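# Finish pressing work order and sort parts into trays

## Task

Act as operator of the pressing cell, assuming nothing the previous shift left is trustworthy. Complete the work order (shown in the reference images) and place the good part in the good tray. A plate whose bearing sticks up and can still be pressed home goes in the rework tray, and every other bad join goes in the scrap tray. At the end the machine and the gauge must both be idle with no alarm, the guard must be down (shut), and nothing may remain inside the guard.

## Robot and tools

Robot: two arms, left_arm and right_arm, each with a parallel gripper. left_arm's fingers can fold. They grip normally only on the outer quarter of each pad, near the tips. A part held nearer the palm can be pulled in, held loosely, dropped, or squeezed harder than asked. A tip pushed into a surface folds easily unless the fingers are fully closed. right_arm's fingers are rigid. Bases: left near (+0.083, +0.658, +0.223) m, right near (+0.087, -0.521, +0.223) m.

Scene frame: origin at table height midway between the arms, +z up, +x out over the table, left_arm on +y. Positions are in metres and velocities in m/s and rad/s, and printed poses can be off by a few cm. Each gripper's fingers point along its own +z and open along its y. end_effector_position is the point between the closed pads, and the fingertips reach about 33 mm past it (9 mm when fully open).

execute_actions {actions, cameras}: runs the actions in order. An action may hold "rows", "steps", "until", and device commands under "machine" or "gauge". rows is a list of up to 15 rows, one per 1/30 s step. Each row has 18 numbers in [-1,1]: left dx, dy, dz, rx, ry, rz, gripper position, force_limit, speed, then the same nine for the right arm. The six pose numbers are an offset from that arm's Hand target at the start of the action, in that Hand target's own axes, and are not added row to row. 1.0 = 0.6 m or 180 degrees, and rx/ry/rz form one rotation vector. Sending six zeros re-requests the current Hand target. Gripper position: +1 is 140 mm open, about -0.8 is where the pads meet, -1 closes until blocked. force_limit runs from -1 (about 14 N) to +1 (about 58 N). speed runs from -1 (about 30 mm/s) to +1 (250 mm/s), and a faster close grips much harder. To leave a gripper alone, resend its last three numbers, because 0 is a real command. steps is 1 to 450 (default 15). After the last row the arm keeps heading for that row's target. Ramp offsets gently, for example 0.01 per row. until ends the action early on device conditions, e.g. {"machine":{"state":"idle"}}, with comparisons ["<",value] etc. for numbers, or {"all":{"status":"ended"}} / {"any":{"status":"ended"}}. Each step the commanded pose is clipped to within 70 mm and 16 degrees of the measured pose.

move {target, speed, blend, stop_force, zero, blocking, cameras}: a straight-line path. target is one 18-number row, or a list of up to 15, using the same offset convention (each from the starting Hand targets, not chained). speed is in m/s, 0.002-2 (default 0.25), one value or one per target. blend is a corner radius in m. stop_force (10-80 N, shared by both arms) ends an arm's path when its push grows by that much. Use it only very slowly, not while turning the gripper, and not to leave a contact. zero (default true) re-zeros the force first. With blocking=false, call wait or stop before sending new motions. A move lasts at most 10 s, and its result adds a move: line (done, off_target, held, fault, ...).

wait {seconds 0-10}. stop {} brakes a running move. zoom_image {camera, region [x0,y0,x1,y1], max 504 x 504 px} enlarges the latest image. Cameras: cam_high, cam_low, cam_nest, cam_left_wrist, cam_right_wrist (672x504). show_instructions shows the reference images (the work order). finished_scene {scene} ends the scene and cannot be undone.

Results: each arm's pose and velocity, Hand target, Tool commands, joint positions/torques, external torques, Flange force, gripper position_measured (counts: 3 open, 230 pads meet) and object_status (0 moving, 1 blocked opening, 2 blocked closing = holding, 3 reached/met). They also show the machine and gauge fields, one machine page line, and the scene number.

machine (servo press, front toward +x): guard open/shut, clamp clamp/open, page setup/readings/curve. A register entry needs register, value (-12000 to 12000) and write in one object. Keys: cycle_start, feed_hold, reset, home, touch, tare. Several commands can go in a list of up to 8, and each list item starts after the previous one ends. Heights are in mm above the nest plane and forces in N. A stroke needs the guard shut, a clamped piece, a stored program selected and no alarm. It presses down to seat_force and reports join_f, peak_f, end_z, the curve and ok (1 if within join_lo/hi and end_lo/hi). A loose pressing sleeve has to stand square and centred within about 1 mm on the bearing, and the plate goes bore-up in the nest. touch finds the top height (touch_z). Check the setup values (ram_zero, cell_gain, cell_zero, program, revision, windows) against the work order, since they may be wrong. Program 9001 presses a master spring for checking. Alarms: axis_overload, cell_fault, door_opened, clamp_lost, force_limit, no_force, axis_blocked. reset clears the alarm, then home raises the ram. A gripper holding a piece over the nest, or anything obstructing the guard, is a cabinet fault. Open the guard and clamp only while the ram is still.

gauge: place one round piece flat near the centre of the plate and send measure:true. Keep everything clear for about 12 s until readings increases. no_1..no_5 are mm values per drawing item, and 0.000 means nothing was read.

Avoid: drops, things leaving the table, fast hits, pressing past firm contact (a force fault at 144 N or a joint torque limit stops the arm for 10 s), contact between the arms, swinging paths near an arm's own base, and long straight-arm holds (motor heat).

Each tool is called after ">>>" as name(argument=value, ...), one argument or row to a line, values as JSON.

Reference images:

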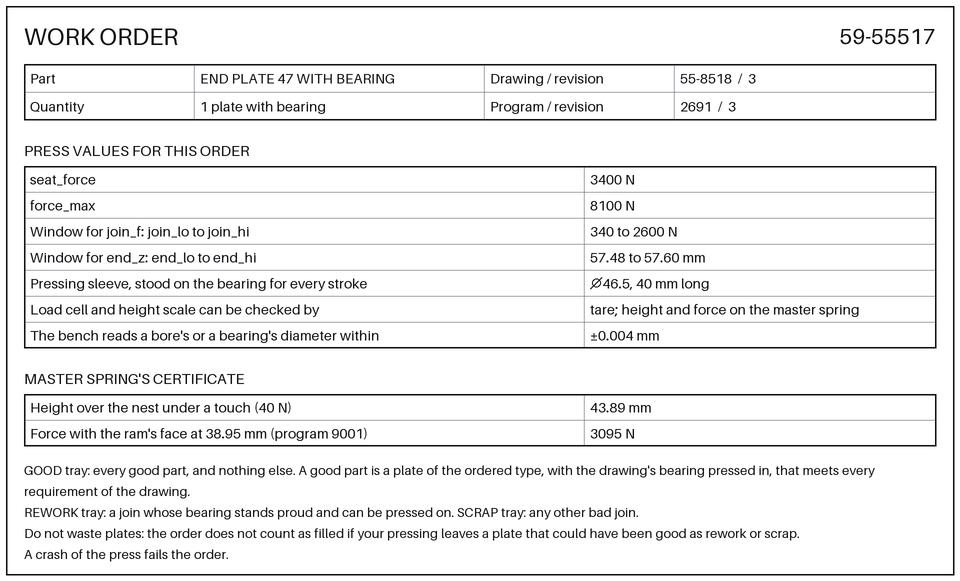

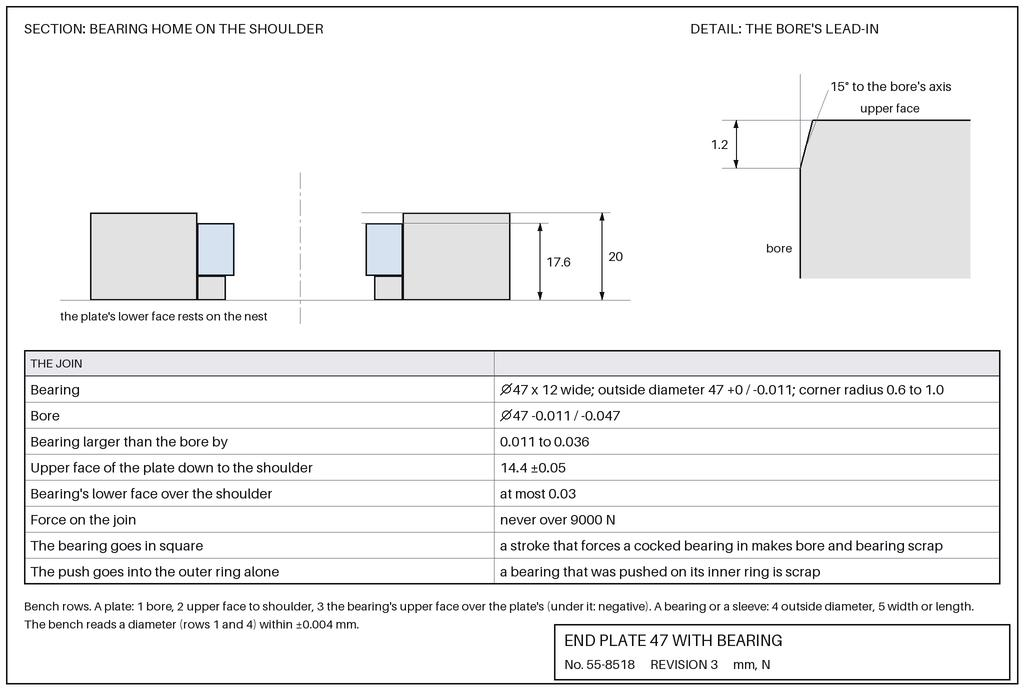

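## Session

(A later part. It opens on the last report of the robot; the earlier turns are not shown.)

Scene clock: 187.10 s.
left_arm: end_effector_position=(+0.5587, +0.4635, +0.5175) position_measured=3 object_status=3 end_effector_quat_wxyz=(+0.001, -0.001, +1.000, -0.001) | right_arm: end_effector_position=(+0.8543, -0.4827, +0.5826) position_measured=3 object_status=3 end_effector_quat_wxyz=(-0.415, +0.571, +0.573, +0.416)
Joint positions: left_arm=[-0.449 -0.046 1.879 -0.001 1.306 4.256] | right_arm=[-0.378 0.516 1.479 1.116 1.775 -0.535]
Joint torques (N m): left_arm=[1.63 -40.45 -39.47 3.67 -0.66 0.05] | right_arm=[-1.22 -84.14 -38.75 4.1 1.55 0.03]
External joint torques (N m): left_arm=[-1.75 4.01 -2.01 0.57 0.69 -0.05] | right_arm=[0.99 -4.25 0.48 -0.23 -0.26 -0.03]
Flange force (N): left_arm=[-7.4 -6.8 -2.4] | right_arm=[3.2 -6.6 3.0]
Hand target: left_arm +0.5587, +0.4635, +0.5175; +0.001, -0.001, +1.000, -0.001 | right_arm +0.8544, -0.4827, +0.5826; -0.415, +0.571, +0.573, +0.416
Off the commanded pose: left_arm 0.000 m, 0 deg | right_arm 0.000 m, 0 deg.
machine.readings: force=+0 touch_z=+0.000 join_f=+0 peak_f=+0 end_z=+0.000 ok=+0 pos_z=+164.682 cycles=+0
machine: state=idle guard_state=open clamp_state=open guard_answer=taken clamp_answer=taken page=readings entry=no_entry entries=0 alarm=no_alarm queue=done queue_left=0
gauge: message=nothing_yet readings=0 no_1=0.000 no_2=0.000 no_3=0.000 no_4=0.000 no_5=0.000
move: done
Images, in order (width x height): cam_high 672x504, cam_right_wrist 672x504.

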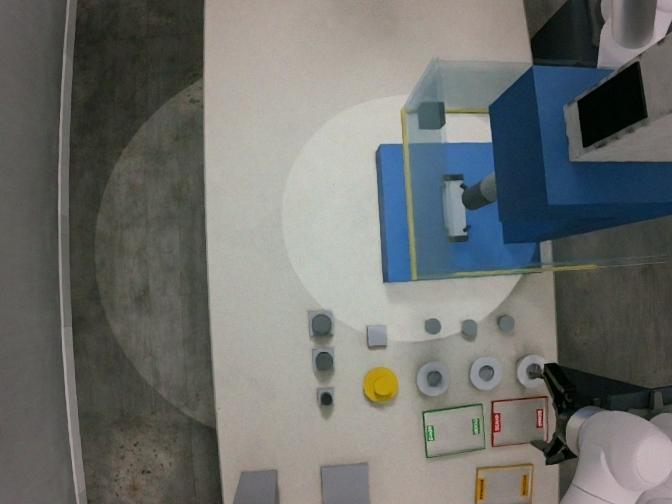

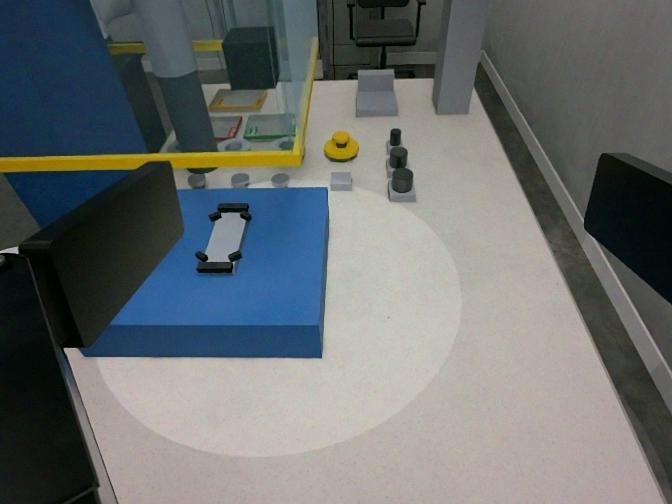

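>>> move(
  target=[0,0,0,0,0,0,1,1,1,0,0,0,0,0.17,0,1,1,1],
  cameras=["cam_right_wrist"],
  speed=0.15,
)

>>> zoom_image(
  camera="cam_right_wrist",
  region=[150, 0, 580, 300],
)

Scene clock: 193.47 s.
left_arm: end_effector_position=(+0.5587, +0.4635, +0.5175) position_measured=3 object_status=3 end_effector_quat_wxyz=(+0.001, -0.001, +1.000, -0.001) | right_arm: end_effector_position=(+0.8544, -0.4827, +0.5826) position_measured=3 object_status=3 end_effector_quat_wxyz=(+0.552, -0.442, -0.443, -0.552)
Joint positions: left_arm=[-0.449 -0.046 1.879 -0.001 1.306 4.256] | right_arm=[-0.387 0.668 1.584 1.493 2.018 -0.656]
Joint torques (N m): left_arm=[1.56 -40.79 -39.44 3.66 -0.63 -0.05] | right_arm=[-1.14 -92.51 -34.22 2.3 1.83 0.04]
External joint torques (N m): left_arm=[-1.71 4.87 -1.91 0.57 0.65 0.05] | right_arm=[0.66 -4.75 0.26 -0.15 -0.24 -0.04]
Flange force (N): left_arm=[-8.6 -7.1 -1.8] | right_arm=[3.7 -5.9 4.1]
Hand target: left_arm +0.5587, +0.4635, +0.5175; +0.001, -0.001, +1.000, -0.001 | right_arm +0.8544, -0.4827, +0.5826; +0.552, -0.442, -0.443, -0.552
Off the commanded pose: left_arm 0.000 m, 0 deg | right_arm 0.000 m, 0 deg.
machine.readings: force=+0 touch_z=+0.000 join_f=+0 peak_f=+0 end_z=+0.000 ok=+0 pos_z=+164.682 cycles=+0
machine: state=idle guard_state=open clamp_state=open guard_answer=taken clamp_answer=taken page=readings entry=no_entry entries=0 alarm=no_alarm queue=done queue_left=0
gauge: message=nothing_yet readings=0 no_1=0.000 no_2=0.000 no_3=0.000 no_4=0.000 no_5=0.000
move: done
Images, in order (width x height): cam_right_wrist 672x504.

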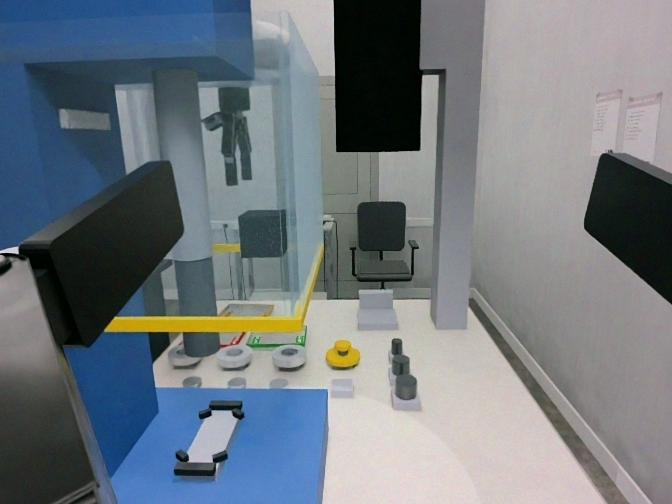

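Scaled by 1.172 from the camera's 672x504 image, which has a finer 960x720 frame.

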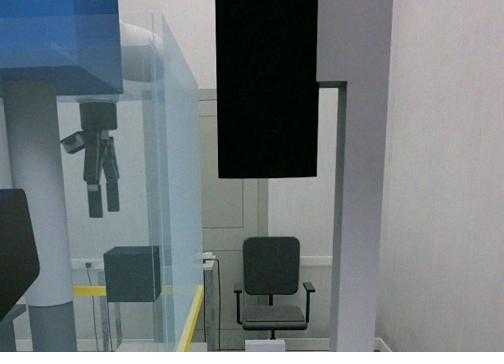

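>>> move(
  target=[0.2,0.0,0.3,0,0,0,1,1,1,0,0,0,0,0,0,1,1,1],
  cameras=["cam_left_wrist","cam_right_wrist"],
)

>>> zoom_image(
  camera="cam_left_wrist",
  region=[200, 0, 640, 330],
)

>>> zoom_image(
  camera="cam_right_wrist",
  region=[150, 280, 450, 500],
)

Scene clock: 254.60 s.
left_arm: end_effector_position=(+0.4390, +0.4630, +0.3373) position_measured=3 object_status=3 end_effector_quat_wxyz=(+0.001, -0.001, +1.000, -0.001) | right_arm: end_effector_position=(+0.8544, -0.4827, +0.5826) position_measured=3 object_status=3 end_effector_quat_wxyz=(+0.552, -0.442, -0.443, -0.552)
Joint positions: left_arm=[-0.58 -0.085 2.273 -0.001 0.951 4.125] | right_arm=[-0.387 0.668 1.584 1.493 2.018 -0.656]
Joint torques (N m): left_arm=[1.36 -29.62 -33.22 3.03 -0.71 -0.05] | right_arm=[-1.3 -92.45 -34.16 2.25 1.85 0.04]
External joint torques (N m): left_arm=[-1.38 3.81 -1.94 0.56 0.72 0.05] | right_arm=[0.9 -4.44 0.34 -0.11 -0.26 -0.04]
Flange force (N): left_arm=[-6.4 -7.3 0.8] | right_arm=[3.4 -5.6 4.3]
Hand target: left_arm +0.4390, +0.4630, +0.3373; +0.001, -0.001, +1.000, -0.001 | right_arm +0.8544, -0.4827, +0.5826; +0.552, -0.442, -0.443, -0.552
Off the commanded pose: left_arm 0.000 m, 0 deg | right_arm 0.000 m, 0 deg.
machine.readings: force=+0 touch_z=+0.000 join_f=+0 peak_f=+0 end_z=+0.000 ok=+0 pos_z=+164.682 cycles=+0
machine: state=idle guard_state=open clamp_state=open guard_answer=taken clamp_answer=taken page=readings entry=no_entry entries=0 alarm=no_alarm queue=done queue_left=0
gauge: message=nothing_yet readings=0 no_1=0.000 no_2=0.000 no_3=0.000 no_4=0.000 no_5=0.000
move: done
Images, in order (width x height): cam_left_wrist 672x504, cam_right_wrist 672x504.

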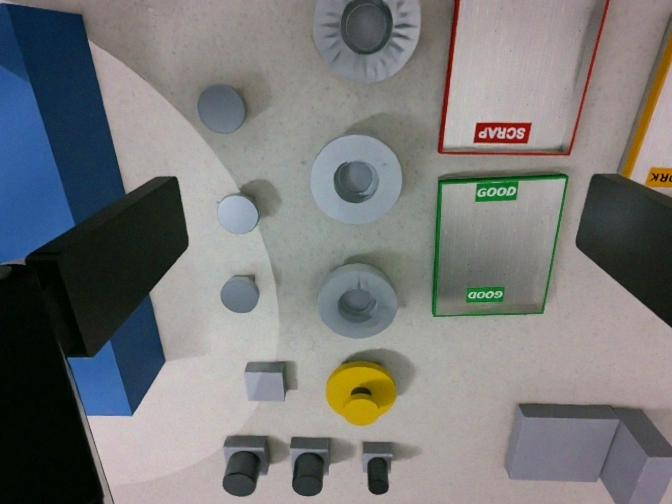

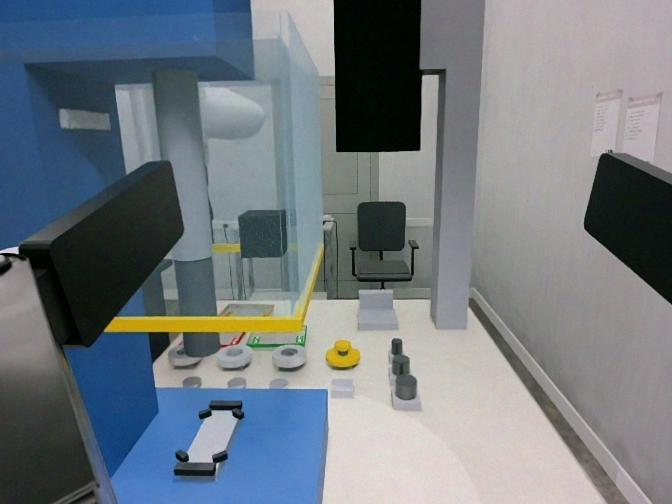

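Scaled by 1.145 from the camera's 672x504 image, which has a finer 960x720 frame.

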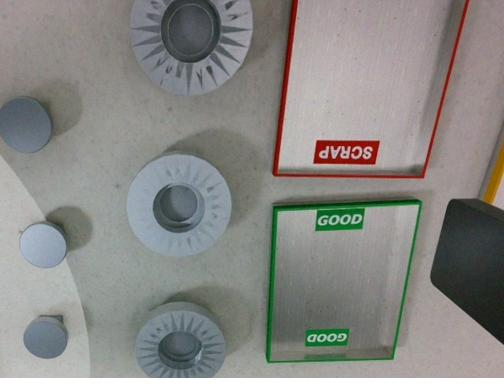

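Scaled by 1.680 from the camera's 672x504 image, which has a finer 960x720 frame.

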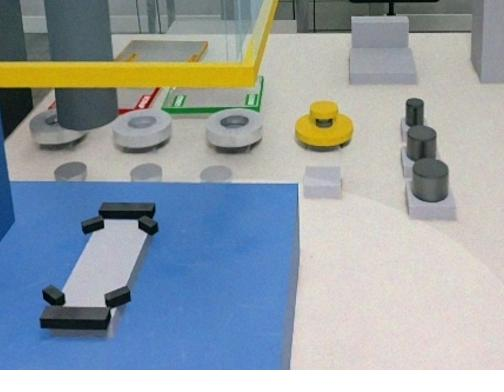

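>>> move(
  target=[0.10,0.0,0.2,0,0,0,1,1,1,0,0,0,0,0,0,1,1,1],
  cameras=["cam_left_wrist"],
)

>>> zoom_image(
  camera="cam_left_wrist",
  region=[180, 0, 440, 240],
)

>>> zoom_image(
  camera="cam_left_wrist",
  region=[180, 200, 440, 460],
)

Scene clock: 261.20 s.
left_arm: end_effector_position=(+0.3793, +0.4627, +0.2172) position_measured=3 object_status=3 end_effector_quat_wxyz=(+0.001, -0.001, +1.000, -0.001) | right_arm: end_effector_position=(+0.8544, -0.4827, +0.5826) position_measured=3 object_status=3 end_effector_quat_wxyz=(+0.552, -0.442, -0.443, -0.552)
Joint positions: left_arm=[-0.674 0.023 2.47 0 0.645 4.03] | right_arm=[-0.387 0.668 1.584 1.493 2.018 -0.656]
Joint torques (N m): left_arm=[1.47 -33.27 -24.92 2.14 -0.64 -0.04] | right_arm=[-1.27 -92.91 -34.14 2.3 1.85 0.05]
External joint torques (N m): left_arm=[-1.43 4.88 -1.08 0.52 0.65 0.04] | right_arm=[1.48 -3.45 0.47 -0.2 -0.28 -0.05]
Flange force (N): left_arm=[-5.4 -8.3 7.4] | right_arm=[2.2 -4.5 4.3]
Hand target: left_arm +0.3792, +0.4628, +0.2172; +0.001, -0.001, +1.000, -0.001 | right_arm +0.8544, -0.4827, +0.5826; +0.552, -0.442, -0.443, -0.552
Off the commanded pose: left_arm 0.000 m, 0 deg | right_arm 0.000 m, 0 deg.
machine.readings: force=+0 touch_z=+0.000 join_f=+0 peak_f=+0 end_z=+0.000 ok=+0 pos_z=+164.682 cycles=+0
machine: state=idle guard_state=open clamp_state=open guard_answer=taken clamp_answer=taken page=readings entry=no_entry entries=0 alarm=no_alarm queue=done queue_left=0
gauge: message=nothing_yet readings=0 no_1=0.000 no_2=0.000 no_3=0.000 no_4=0.000 no_5=0.000
move: done
Images, in order (width x height): cam_left_wrist 672x504.

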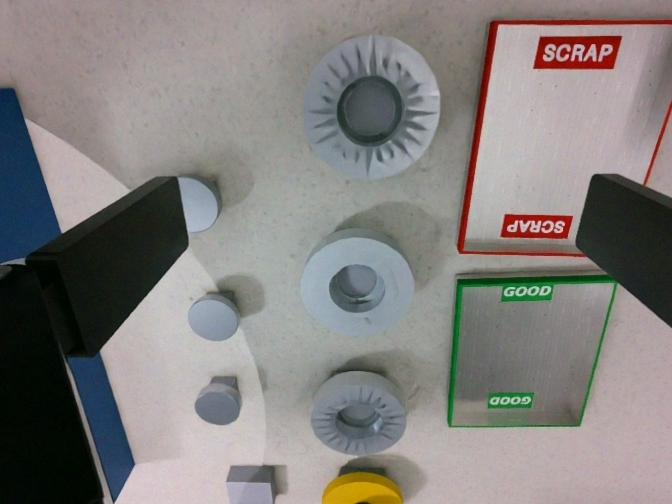

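Scaled by 1.938 from the camera's 672x504 image, which has a finer 960x720 frame.

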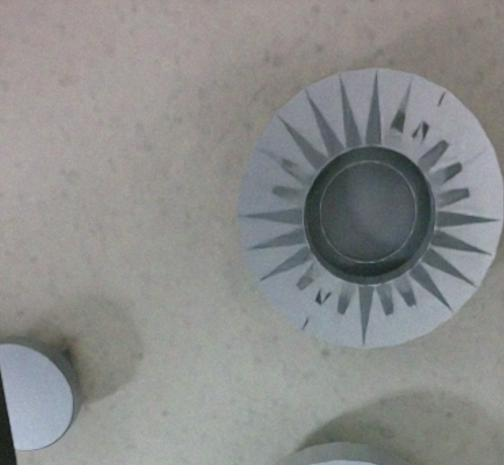

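Scaled by 1.938 from the camera's 672x504 image, which has a finer 960x720 frame.

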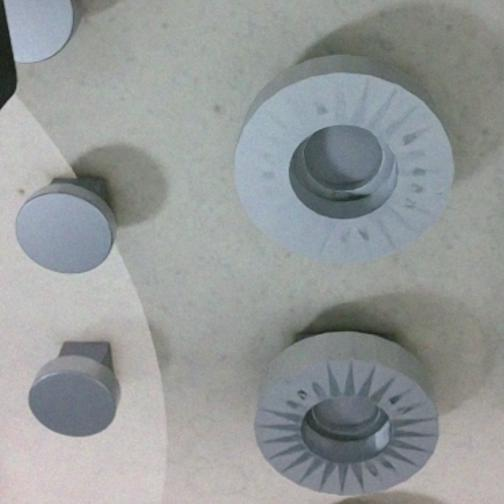

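>>> move(
  target=[0.0,0.0,-0.2,0,0,0,1,1,1,0,0,0,0,0.1,0,1,1,1],
  cameras=["cam_right_wrist","cam_high","cam_left_wrist"],
  speed=0.15,
)

Scene clock: 297.90 s.
left_arm: end_effector_position=(+0.3790, +0.4630, +0.3371) position_measured=3 object_status=3 end_effector_quat_wxyz=(+0.001, -0.001, +1.000, -0.001) | right_arm: end_effector_position=(+0.8544, -0.4827, +0.5826) position_measured=3 object_status=3 end_effector_quat_wxyz=(+0.614, -0.350, -0.351, -0.614)
Joint positions: left_arm=[-0.674 -0.177 2.349 0 0.967 4.03] | right_arm=[-0.343 0.761 1.637 1.722 2.187 -0.682]
Joint torques (N m): left_arm=[1.53 -20.77 -33.79 3.08 -0.69 -0.01] | right_arm=[-1.23 -95.99 -30.62 1.15 1.7 0.03]
External joint torques (N m): left_arm=[-1.54 4.31 -1.58 0.54 0.71 0.01] | right_arm=[1.27 -4.95 0.21 -0.14 -0.26 -0.03]
Flange force (N): left_arm=[-5.6 -8.9 1.9] | right_arm=[3.2 -5.2 5.9]
Hand target: left_arm +0.3790, +0.4630, +0.3372; +0.001, -0.001, +1.000, -0.001 | right_arm +0.8544, -0.4827, +0.5826; +0.614, -0.350, -0.351, -0.614
Off the commanded pose: left_arm 0.000 m, 0 deg | right_arm 0.000 m, 0 deg.
machine.readings: force=+0 touch_z=+0.000 join_f=+0 peak_f=+0 end_z=+0.000 ok=+0 pos_z=+164.682 cycles=+0
machine: state=idle guard_state=open clamp_state=open guard_answer=taken clamp_answer=taken page=readings entry=no_entry entries=0 alarm=no_alarm queue=done queue_left=0
gauge: message=nothing_yet readings=0 no_1=0.000 no_2=0.000 no_3=0.000 no_4=0.000 no_5=0.000
move: done
Images, in order (width x height): cam_high 672x504, cam_left_wrist 672x504, cam_right_wrist 672x504.

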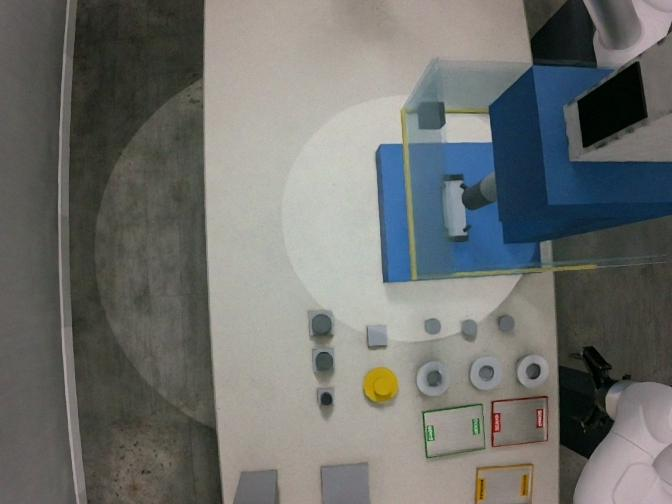

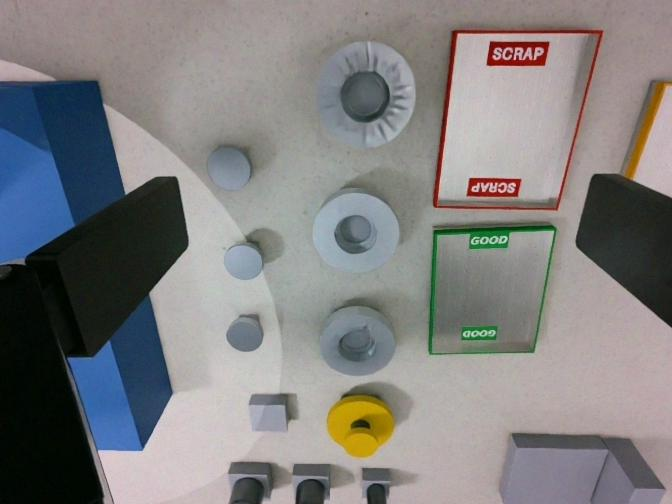

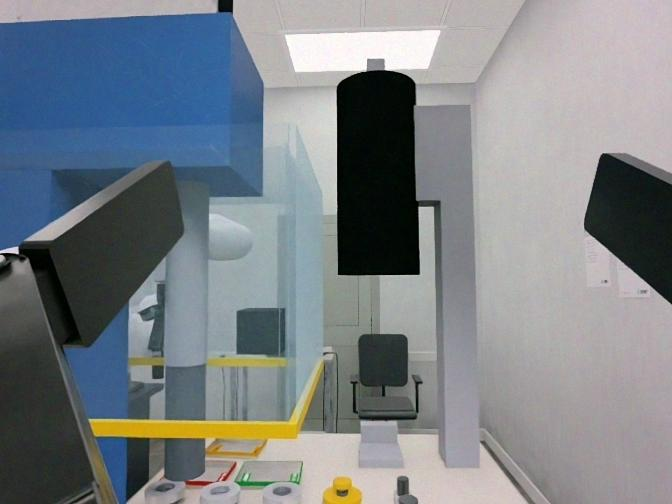

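>>> zoom_image(
  camera="cam_high",
  region=[520, 320, 672, 504],
)

>>> zoom_image(
  camera="cam_right_wrist",
  region=[90, 170, 340, 504],
)

Scaled by 2.739 from the camera's 672x504 image, which has a finer 960x720 frame.

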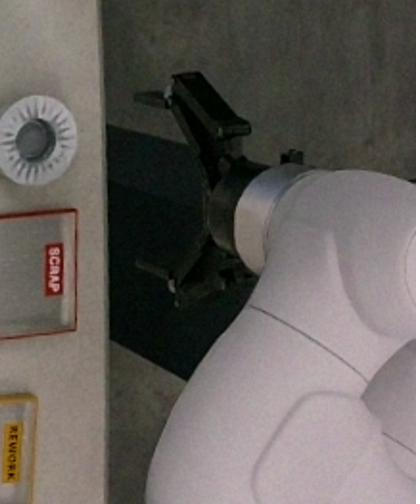

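Scaled by 1.509 from the camera's 672x504 image, which has a finer 960x720 frame.

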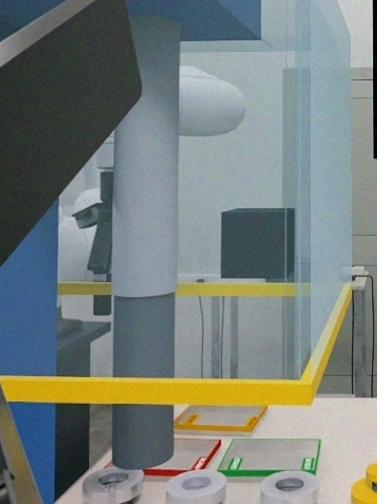

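>>> move(
  target=[
    [0,0,0,0,0,-0.5,1,1,1,0,0,0,0,0,0,1,1,1],
    [0,0,0,0,0,-0.99,1,1,1,0,0,0,0,0,0,1,1,1],
  ],
  blend=0.05,
  speed=0.6,
  cameras=["cam_left_wrist"],
)

Scene clock: 357.97 s.
left_arm: end_effector_position=(+0.3790, +0.4630, +0.3372) position_measured=3 object_status=3 end_effector_quat_wxyz=(+0.001, +1.000, -0.015, +0.001) | right_arm: end_effector_position=(+0.8544, -0.4827, +0.5826) position_measured=3 object_status=3 end_effector_quat_wxyz=(+0.614, -0.350, -0.351, -0.614)
Joint positions: left_arm=[-0.674 -0.177 2.349 0 0.967 0.92] | right_arm=[-0.343 0.761 1.637 1.722 2.187 -0.682]
Joint torques (N m): left_arm=[1.81 -20.62 -33.8 3.12 -0.76 -0.04] | right_arm=[-1.08 -96.15 -30.67 1.15 1.68 0.05]
External joint torques (N m): left_arm=[-1.85 4.15 -1.63 0.54 0.71 0.04] | right_arm=[0.74 -5.29 0.08 -0.11 -0.23 -0.05]
Flange force (N): left_arm=[5.2 9.2 1.7] | right_arm=[3.9 -5.4 5.6]
Hand target: left_arm +0.3790, +0.4630, +0.3372; +0.001, +1.000, -0.015, +0.001 | right_arm +0.8544, -0.4827, +0.5826; +0.614, -0.350, -0.351, -0.614
Off the commanded pose: left_arm 0.000 m, 0 deg | right_arm 0.000 m, 0 deg.
machine.readings: force=+0 touch_z=+0.000 join_f=+0 peak_f=+0 end_z=+0.000 ok=+0 pos_z=+164.682 cycles=+0
machine: state=idle guard_state=open clamp_state=open guard_answer=taken clamp_answer=taken page=readings entry=no_entry entries=0 alarm=no_alarm queue=done queue_left=0
gauge: message=nothing_yet readings=0 no_1=0.000 no_2=0.000 no_3=0.000 no_4=0.000 no_5=0.000
move: done
Images, in order (width x height): cam_left_wrist 672x504.

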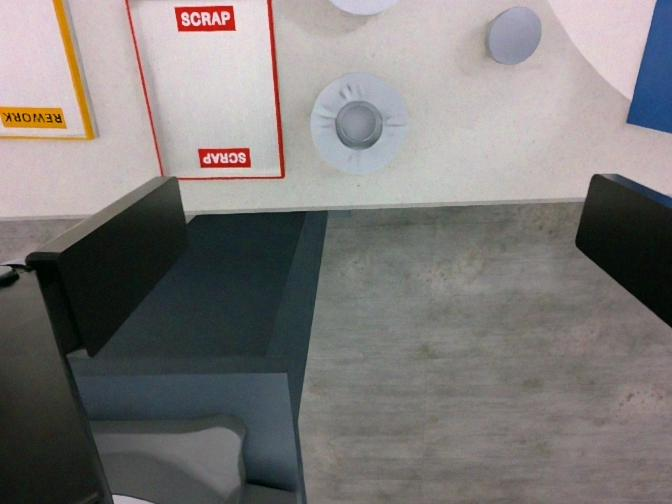

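>>> move(
  target=[0.417,-0.005,0.067,0,0.278,0,1,1,1,0,0,0,0,0,0,1,1,1],
  speed=0.3,
  cameras=["cam_left_wrist","cam_high","cam_right_wrist"],
)

Scene clock: 386.77 s.
left_arm: end_effector_position=(+0.6293, +0.4583, +0.2975) position_measured=3 object_status=3 end_effector_quat_wxyz=(+0.007, +0.906, -0.013, +0.424) | right_arm: end_effector_position=(+0.8544, -0.4827, +0.5826) position_measured=3 object_status=3 end_effector_quat_wxyz=(+0.614, -0.350, -0.351, -0.614)
Joint positions: left_arm=[-0.676 0.102 2.508 1.98 0.532 -0.922] | right_arm=[-0.343 0.761 1.637 1.722 2.187 -0.682]
Joint torques (N m): left_arm=[2.04 -41.54 -25.82 -0.91 1.01 -0.01] | right_arm=[-1.28 -96.15 -30.68 1.14 1.65 0.04]
External joint torques (N m): left_arm=[-1.87 3.75 -1.29 0.65 0.73 0.01] | right_arm=[0.9 -3.84 0.54 -0.11 -0.22 -0.04]
Flange force (N): left_arm=[0.0 0.0 0.0] | right_arm=[2.3 -4.9 4.7]
Hand target: left_arm +0.6293, +0.4583, +0.2974; +0.007, +0.906, -0.013, +0.424 | right_arm +0.8544, -0.4827, +0.5826; +0.614, -0.350, -0.351, -0.614
Off the commanded pose: left_arm 0.000 m, 0 deg | right_arm 0.000 m, 0 deg.
machine.readings: force=+0 touch_z=+0.000 join_f=+0 peak_f=+0 end_z=+0.000 ok=+0 pos_z=+164.682 cycles=+0
machine: state=idle guard_state=open clamp_state=open guard_answer=taken clamp_answer=taken page=readings entry=no_entry entries=0 alarm=no_alarm queue=done queue_left=0
gauge: message=nothing_yet readings=0 no_1=0.000 no_2=0.000 no_3=0.000 no_4=0.000 no_5=0.000
move: done
Images, in order (width x height): cam_high 672x504, cam_left_wrist 672x504, cam_right_wrist 672x504.

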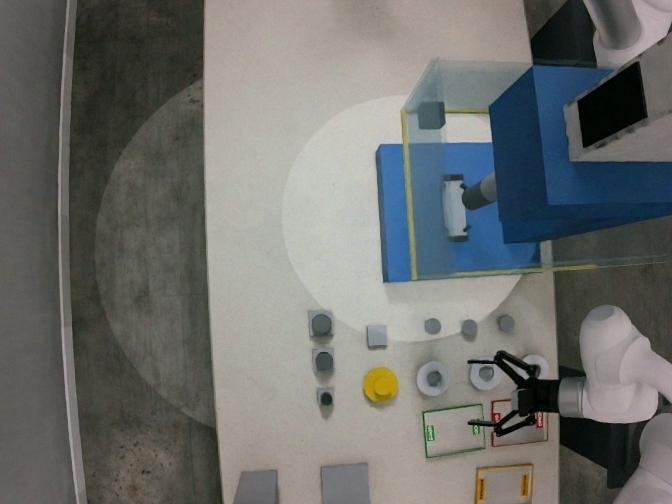

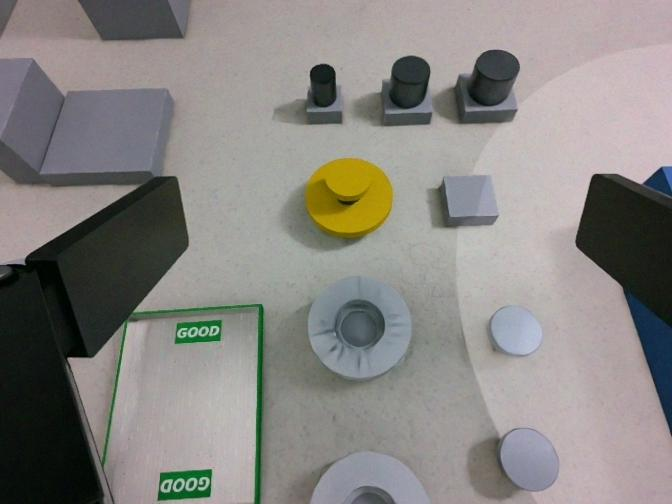

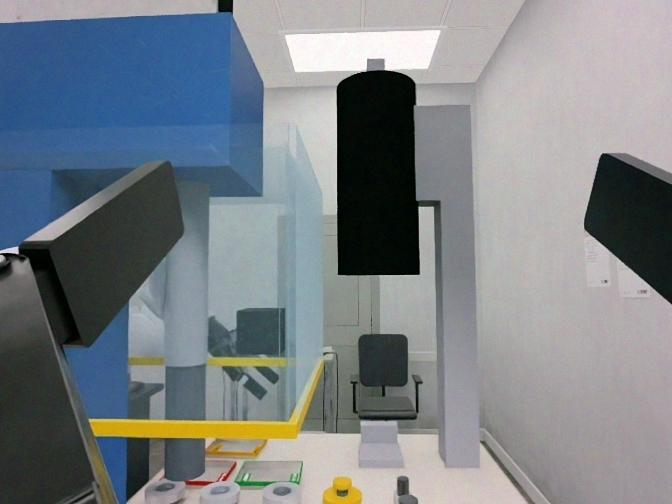

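>>> move(
  target=[-0.055,-0.008,0.264,0,0,0.006,1,1,1,0,0,0,0,0,0,1,1,1],
  speed=0.2,
  cameras=["cam_left_wrist","cam_right_wrist"],
)

Scene clock: 405.53 s.
left_arm: end_effector_position=(+0.7298, +0.4599, +0.1707) position_measured=3 object_status=3 end_effector_quat_wxyz=(+0.003, +0.905, -0.022, +0.424) | right_arm: end_effector_position=(+0.8544, -0.4827, +0.5826) position_measured=3 object_status=3 end_effector_quat_wxyz=(+0.614, -0.350, -0.351, -0.614)
Joint positions: left_arm=[-0.525 0.486 2.395 2.493 0.656 -1.35] | right_arm=[-0.343 0.761 1.637 1.722 2.187 -0.682]
Joint torques (N m): left_arm=[1.74 -69.36 -14.93 -1.3 1.31 -0.01] | right_arm=[-1.18 -96.2 -30.71 1.16 1.68 0.04]
External joint torques (N m): left_arm=[-1.72 4.39 -0.71 0.65 0.8 0.01] | right_arm=[1.35 -4.2 0.38 -0.16 -0.26 -0.04]
Flange force (N): left_arm=[-8.9 3.3 9.1] | right_arm=[2.4 -4.7 5.4]
Hand target: left_arm +0.7298, +0.4599, +0.1706; +0.003, +0.905, -0.022, +0.424 | right_arm +0.8544, -0.4827, +0.5826; +0.614, -0.350, -0.351, -0.614
Off the commanded pose: left_arm 0.000 m, 0 deg | right_arm 0.000 m, 0 deg.
machine.readings: force=+0 touch_z=+0.000 join_f=+0 peak_f=+0 end_z=+0.000 ok=+0 pos_z=+164.682 cycles=+0
machine: state=idle guard_state=open clamp_state=open guard_answer=taken clamp_answer=taken page=readings entry=no_entry entries=0 alarm=no_alarm queue=done queue_left=0
gauge: message=nothing_yet readings=0 no_1=0.000 no_2=0.000 no_3=0.000 no_4=0.000 no_5=0.000
move: done
Images, in order (width x height): cam_left_wrist 672x504, cam_right_wrist 672x504.

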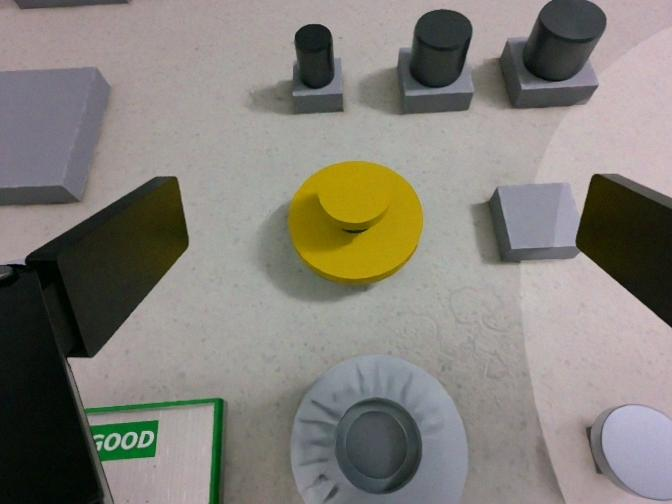

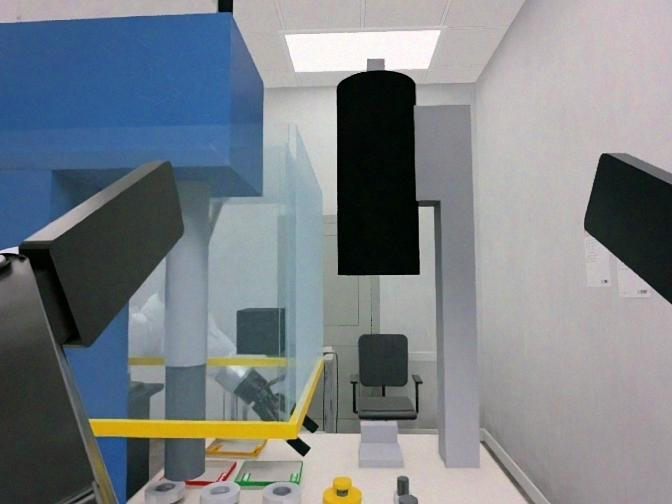

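>>> move(
  target=[-0.0575,-0.0177,0.055,0.012,0,-0.010,1,1,1,0,0,0,0,0,0,1,1,1],
  speed=0.15,
  cameras=["cam_left_wrist"],
)

Scene clock: 414.53 s.
left_arm: end_effector_position=(+0.7336, +0.4709, +0.1232) position_measured=3 object_status=3 end_effector_quat_wxyz=(-0.007, +0.906, +0.000, +0.424) | right_arm: end_effector_position=(+0.8544, -0.4827, +0.5826) position_measured=3 object_status=3 end_effector_quat_wxyz=(+0.614, -0.350, -0.351, -0.614)
Joint positions: left_arm=[-0.524 0.598 2.385 2.509 0.744 -1.432] | right_arm=[-0.343 0.761 1.637 1.722 2.187 -0.682]
Joint torques (N m): left_arm=[1.93 -76.14 -10.82 -1 1.4 0.03] | right_arm=[-1.14 -96.26 -30.69 1.12 1.68 0.03]
External joint torques (N m): left_arm=[-1.84 5.25 -0.55 0.61 0.76 -0.03] | right_arm=[1.63 -4.6 0.23 -0.13 -0.24 -0.03]
Flange force (N): left_arm=[-11.2 3.2 9.2] | right_arm=[2.7 -4.7 5.9]
Hand target: left_arm +0.7335, +0.4710, +0.1231; -0.007, +0.906, +0.000, +0.424 | right_arm +0.8544, -0.4827, +0.5826; +0.614, -0.350, -0.351, -0.614
Off the commanded pose: left_arm 0.000 m, 0 deg | right_arm 0.000 m, 0 deg.
machine.readings: force=+0 touch_z=+0.000 join_f=+0 peak_f=+0 end_z=+0.000 ok=+0 pos_z=+164.682 cycles=+0
machine: state=idle guard_state=open clamp_state=open guard_answer=taken clamp_answer=taken page=readings entry=no_entry entries=0 alarm=no_alarm queue=done queue_left=0
gauge: message=nothing_yet readings=0 no_1=0.000 no_2=0.000 no_3=0.000 no_4=0.000 no_5=0.000
move: done
Images, in order (width x height): cam_left_wrist 672x504.

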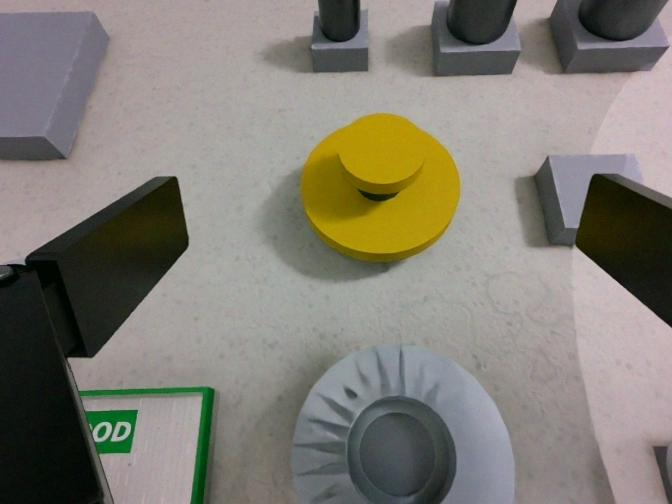

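>>> move(
  target=[-0.0025,0.0067,0.0717,0,0,0,1,1,1,0,0,0,0,0,0,1,1,1],
  speed=0.1,
  cameras=["cam_left_wrist"],
)

Scene clock: 420.40 s.
left_arm: end_effector_position=(+0.7656, +0.4675, +0.0944) position_measured=3 object_status=3 end_effector_quat_wxyz=(-0.007, +0.906, +0.000, +0.424) | right_arm: end_effector_position=(+0.8544, -0.4827, +0.5826) position_measured=3 object_status=3 end_effector_quat_wxyz=(+0.614, -0.350, -0.351, -0.614)
Joint positions: left_arm=[-0.496 0.673 2.322 2.549 0.752 -1.448] | right_arm=[-0.343 0.761 1.637 1.722 2.187 -0.682]
Joint torques (N m): left_arm=[1.64 -81.47 -10.05 -0.99 1.33 0.01] | right_arm=[-1.44 -96.31 -30.65 1.11 1.68 0.04]
External joint torques (N m): left_arm=[-1.44 5.35 -0.55 0.59 0.81 -0.01] | right_arm=[2.09 -5.17 0.04 -0.13 -0.24 -0.04]
Flange force (N): left_arm=[-10.5 2.2 9.0] | right_arm=[3.0 -4.6 6.8]
Hand target: left_arm +0.7656, +0.4675, +0.0944; -0.007, +0.906, +0.000, +0.424 | right_arm +0.8544, -0.4827, +0.5826; +0.614, -0.350, -0.351, -0.614
Off the commanded pose: left_arm 0.000 m, 0 deg | right_arm 0.000 m, 0 deg.
machine.readings: force=+0 touch_z=+0.000 join_f=+0 peak_f=+0 end_z=+0.000 ok=+0 pos_z=+164.682 cycles=+0
machine: state=idle guard_state=open clamp_state=open guard_answer=taken clamp_answer=taken page=readings entry=no_entry entries=0 alarm=no_alarm queue=done queue_left=0
gauge: message=nothing_yet readings=0 no_1=0.000 no_2=0.000 no_3=0.000 no_4=0.000 no_5=0.000
move: done
Images, in order (width x height): cam_left_wrist 672x504.

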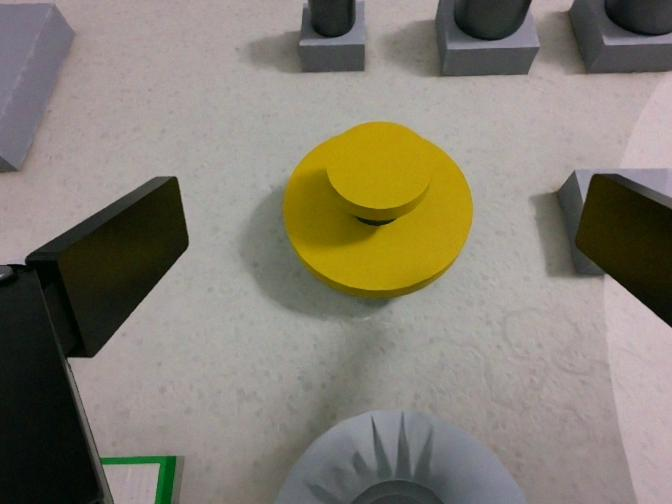

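>>> execute_actions(
  actions=[
    {"rows":[[0,0,0,0,0,0,-1,0.2,-0.8,0,0,0,0,0,0,1,1,1]],"steps":150},
  ],
  cameras=["cam_left_wrist"],
)

Scene clock: 429.10 s.
left_arm: end_effector_position=(+0.7656, +0.4675, +0.0944) position_measured=232 object_status=3 end_effector_quat_wxyz=(-0.007, +0.906, +0.000, +0.424) | right_arm: end_effector_position=(+0.8544, -0.4827, +0.5826) position_measured=3 object_status=3 end_effector_quat_wxyz=(+0.614, -0.350, -0.351, -0.614)
Joint positions: left_arm=[-0.496 0.673 2.322 2.549 0.752 -1.448] | right_arm=[-0.343 0.761 1.637 1.722 2.187 -0.682]
Joint torques (N m): left_arm=[1.68 -81.58 -10.06 -1.01 1.36 -0.03] | right_arm=[-1.34 -96.12 -30.56 1.14 1.7 0.06]
External joint torques (N m): left_arm=[-1.74 5.26 -0.6 0.63 0.83 0.03] | right_arm=[1.08 -3.9 0.26 -0.11 -0.27 -0.06]
Flange force (N): left_arm=[-10.5 2.7 8.7] | right_arm=[2.4 -4.3 4.8]
Hand target: left_arm +0.7656, +0.4675, +0.0944; -0.007, +0.906, +0.000, +0.424 | right_arm +0.8544, -0.4827, +0.5826; +0.614, -0.350, -0.351, -0.614
Off the commanded pose: left_arm 0.000 m, 0 deg | right_arm 0.000 m, 0 deg.
machine.readings: force=+0 touch_z=+0.000 join_f=+0 peak_f=+0 end_z=+0.000 ok=+0 pos_z=+164.682 cycles=+0
machine: state=idle guard_state=open clamp_state=open guard_answer=taken clamp_answer=taken page=readings entry=no_entry entries=0 alarm=no_alarm queue=done queue_left=0
gauge: message=nothing_yet readings=0 no_1=0.000 no_2=0.000 no_3=0.000 no_4=0.000 no_5=0.000
Images, in order (width x height): cam_left_wrist 672x504.

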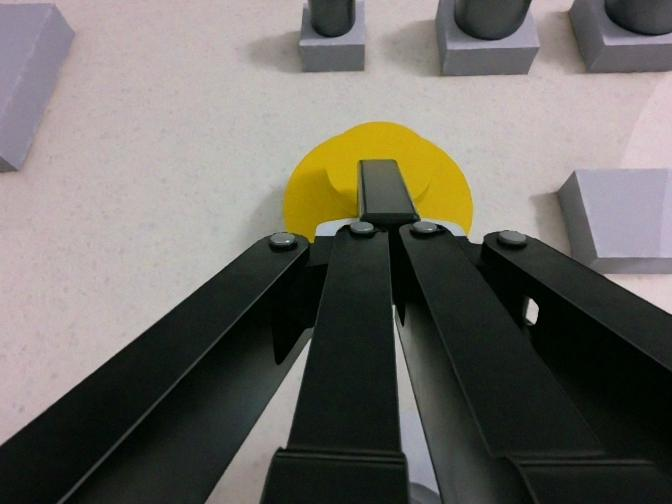

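>>> execute_actions(
  actions=[
    {"rows":[[0,0,0,0,0,0,0.0,0.2,0.5,0,0,0,0,0,0,1,1,1]],"steps":45},
  ],
)

>>> move(
  target=[0,0,0.03,0,0,0,0.0,0.2,0.5,0,0,0,0,0,0,1,1,1],
  speed=0.08,
  cameras=["cam_left_wrist","cam_right_wrist"],
)

Scene clock: 442.80 s.
left_arm: end_effector_position=(+0.7656, +0.4675, +0.0944) position_measured=129 object_status=3 end_effector_quat_wxyz=(-0.007, +0.906, +0.000, +0.424) | right_arm: end_effector_position=(+0.8544, -0.4827, +0.5826) position_measured=3 object_status=3 end_effector_quat_wxyz=(+0.614, -0.350, -0.351, -0.614)
Joint positions: left_arm=[-0.496 0.673 2.322 2.549 0.752 -1.448] | right_arm=[-0.343 0.761 1.637 1.722 2.187 -0.682]
Joint torques (N m): left_arm=[1.88 -81.64 -10.15 -1 1.42 -0.02] | right_arm=[-1.14 -96.17 -30.69 1.16 1.66 0.06]
External joint torques (N m): left_arm=[-1.65 5.04 -0.6 0.6 0.77 0.02] | right_arm=[1.25 -4.59 0.28 -0.15 -0.22 -0.06]
Flange force (N): left_arm=[-10.0 2.6 8.4] | right_arm=[2.8 -5.0 5.5]
Hand target: left_arm +0.7656, +0.4675, +0.0944; -0.007, +0.906, +0.000, +0.424 | right_arm +0.8544, -0.4827, +0.5826; +0.614, -0.350, -0.351, -0.614
Off the commanded pose: left_arm 0.000 m, 0 deg | right_arm 0.000 m, 0 deg.
machine.readings: force=+0 touch_z=+0.000 join_f=+0 peak_f=+0 end_z=+0.000 ok=+0 pos_z=+164.682 cycles=+0
machine: state=idle guard_state=open clamp_state=open guard_answer=taken clamp_answer=taken page=readings entry=no_entry entries=0 alarm=no_alarm queue=done queue_left=0
gauge: message=nothing_yet readings=0 no_1=0.000 no_2=0.000 no_3=0.000 no_4=0.000 no_5=0.000

Scene clock: 443.50 s.
left_arm: end_effector_position=(+0.7795, +0.4678, +0.0828) position_measured=129 object_status=3 end_effector_quat_wxyz=(-0.007, +0.906, +0.000, +0.424) | right_arm: end_effector_position=(+0.8544, -0.4827, +0.5826) position_measured=3 object_status=3 end_effector_quat_wxyz=(+0.614, -0.350, -0.351, -0.614)
Joint positions: left_arm=[-0.481 0.702 2.296 2.566 0.752 -1.452] | right_arm=[-0.343 0.761 1.637 1.722 2.187 -0.682]
Joint torques (N m): left_arm=[1.62 -83.88 -9.8 -1.03 1.34 -0.02] | right_arm=[-1.2 -96.09 -30.59 1.14 1.7 0.04]
External joint torques (N m): left_arm=[-1.53 5.12 -0.81 0.63 0.84 0.02] | right_arm=[1.12 -4.27 0.26 -0.12 -0.27 -0.04]
Flange force (N): left_arm=[-9.8 2.4 8.7] | right_arm=[2.7 -4.6 5.2]
Hand target: left_arm +0.7795, +0.4678, +0.0828; -0.007, +0.906, +0.000, +0.424 | right_arm +0.8544, -0.4827, +0.5826; +0.614, -0.350, -0.351, -0.614
Off the commanded pose: left_arm 0.000 m, 0 deg | right_arm 0.000 m, 0 deg.
machine.readings: force=+0 touch_z=+0.000 join_f=+0 peak_f=+0 end_z=+0.000 ok=+0 pos_z=+164.682 cycles=+0
machine: state=idle guard_state=open clamp_state=open guard_answer=taken clamp_answer=taken page=readings entry=no_entry entries=0 alarm=no_alarm queue=done queue_left=0
gauge: message=nothing_yet readings=0 no_1=0.000 no_2=0.000 no_3=0.000 no_4=0.000 no_5=0.000
move: done
Images, in order (width x height): cam_left_wrist 672x504, cam_right_wrist 672x504.

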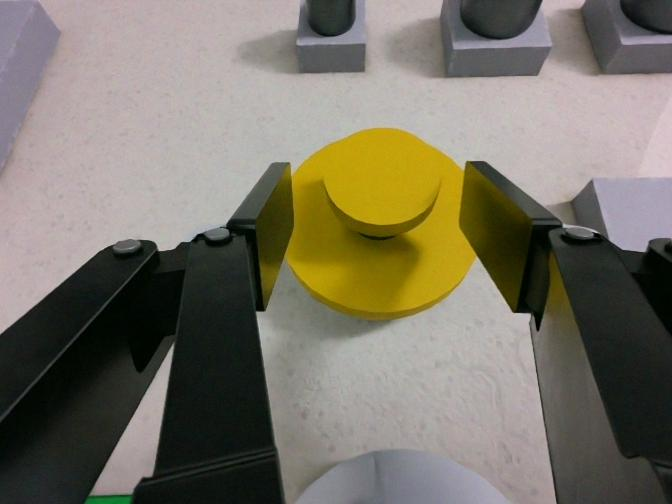

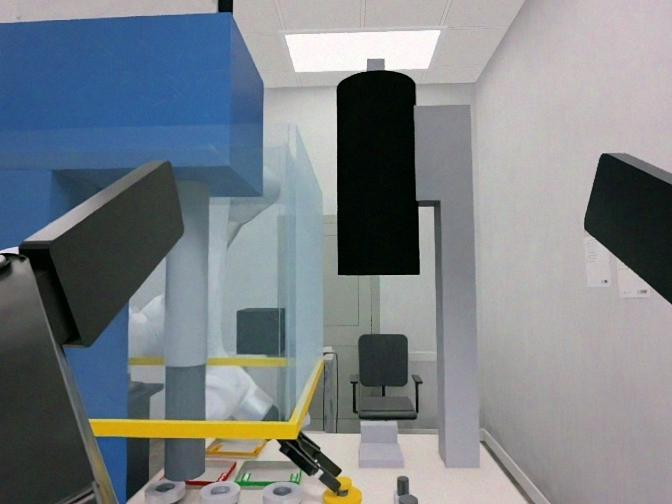

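>>> move(
  target=[0,0,0.02,0,0,0,0.0,0.2,0.5,0,0,0,0,0,0,1,1,1],
  speed=0.08,
)

>>> execute_actions(
  actions=[
    {"rows":[[0,0,0,0,0,0,-1,0.2,-0.8,0,0,0,0,0,0,1,1,1]],"steps":90},
  ],
  cameras=["cam_left_wrist"],
)

Scene clock: 448.43 s.
left_arm: end_effector_position=(+0.7887, +0.4679, +0.0752) position_measured=129 object_status=3 end_effector_quat_wxyz=(-0.007, +0.906, +0.000, +0.424) | right_arm: end_effector_position=(+0.8544, -0.4827, +0.5826) position_measured=3 object_status=3 end_effector_quat_wxyz=(+0.614, -0.350, -0.351, -0.614)
Joint positions: left_arm=[-0.472 0.721 2.278 2.577 0.752 -1.455] | right_arm=[-0.343 0.761 1.637 1.722 2.187 -0.682]
Joint torques (N m): left_arm=[2.03 -85.22 -9.87 -0.98 1.38 -0.01] | right_arm=[-1.26 -96.14 -30.63 1.16 1.67 0.05]
External joint torques (N m): left_arm=[-1.94 5 -0.66 0.59 0.81 0] | right_arm=[1.28 -4.4 0.25 -0.14 -0.24 -0.05]
Flange force (N): left_arm=[-9.7 3.1 7.8] | right_arm=[2.7 -4.7 5.4]
Hand target: left_arm +0.7887, +0.4679, +0.0751; -0.007, +0.906, +0.000, +0.424 | right_arm +0.8544, -0.4827, +0.5826; +0.614, -0.350, -0.351, -0.614
Off the commanded pose: left_arm 0.000 m, 0 deg | right_arm 0.000 m, 0 deg.
machine.readings: force=+0 touch_z=+0.000 join_f=+0 peak_f=+0 end_z=+0.000 ok=+0 pos_z=+164.682 cycles=+0
machine: state=idle guard_state=open clamp_state=open guard_answer=taken clamp_answer=taken page=readings entry=no_entry entries=0 alarm=no_alarm queue=done queue_left=0
gauge: message=nothing_yet readings=0 no_1=0.000 no_2=0.000 no_3=0.000 no_4=0.000 no_5=0.000
move: done

Scene clock: 451.63 s.
left_arm: end_effector_position=(+0.7887, +0.4679, +0.0751) position_measured=162 object_status=2 end_effector_quat_wxyz=(-0.007, +0.906, +0.000, +0.424) | right_arm: end_effector_position=(+0.8544, -0.4827, +0.5826) position_measured=3 object_status=3 end_effector_quat_wxyz=(+0.614, -0.350, -0.351, -0.614)
Joint positions: left_arm=[-0.472 0.721 2.278 2.577 0.752 -1.455] | right_arm=[-0.343 0.761 1.637 1.722 2.187 -0.682]
Joint torques (N m): left_arm=[5.54 -75.77 -12.11 -1.66 -0.4 0.12] | right_arm=[-1.1 -96.19 -30.66 1.12 1.66 0.03]
External joint torques (N m): left_arm=[-5.44 -4.69 1.52 1.25 2.6 -0.13] | right_arm=[1.3 -4.34 0.34 -0.12 -0.23 -0.03]
Flange force (N): left_arm=[-3.9 3.9 -12.6] | right_arm=[2.6 -4.8 5.4]
Hand target: left_arm +0.7887, +0.4679, +0.0751; -0.007, +0.906, +0.000, +0.424 | right_arm +0.8544, -0.4827, +0.5826; +0.614, -0.350, -0.351, -0.614
Off the commanded pose: left_arm 0.000 m, 0 deg | right_arm 0.000 m, 0 deg.
machine.readings: force=+0 touch_z=+0.000 join_f=+0 peak_f=+0 end_z=+0.000 ok=+0 pos_z=+164.682 cycles=+0
machine: state=idle guard_state=open clamp_state=open guard_answer=taken clamp_answer=taken page=readings entry=no_entry entries=0 alarm=no_alarm queue=done queue_left=0
gauge: message=nothing_yet readings=0 no_1=0.000 no_2=0.000 no_3=0.000 no_4=0.000 no_5=0.000
Images, in order (width x height): cam_left_wrist 672x504.

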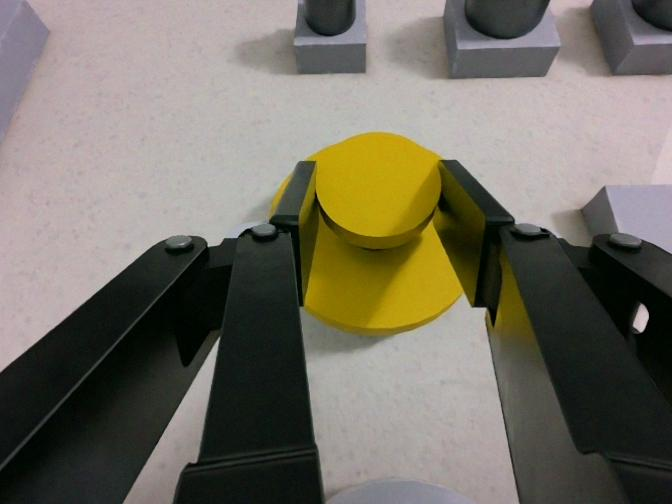

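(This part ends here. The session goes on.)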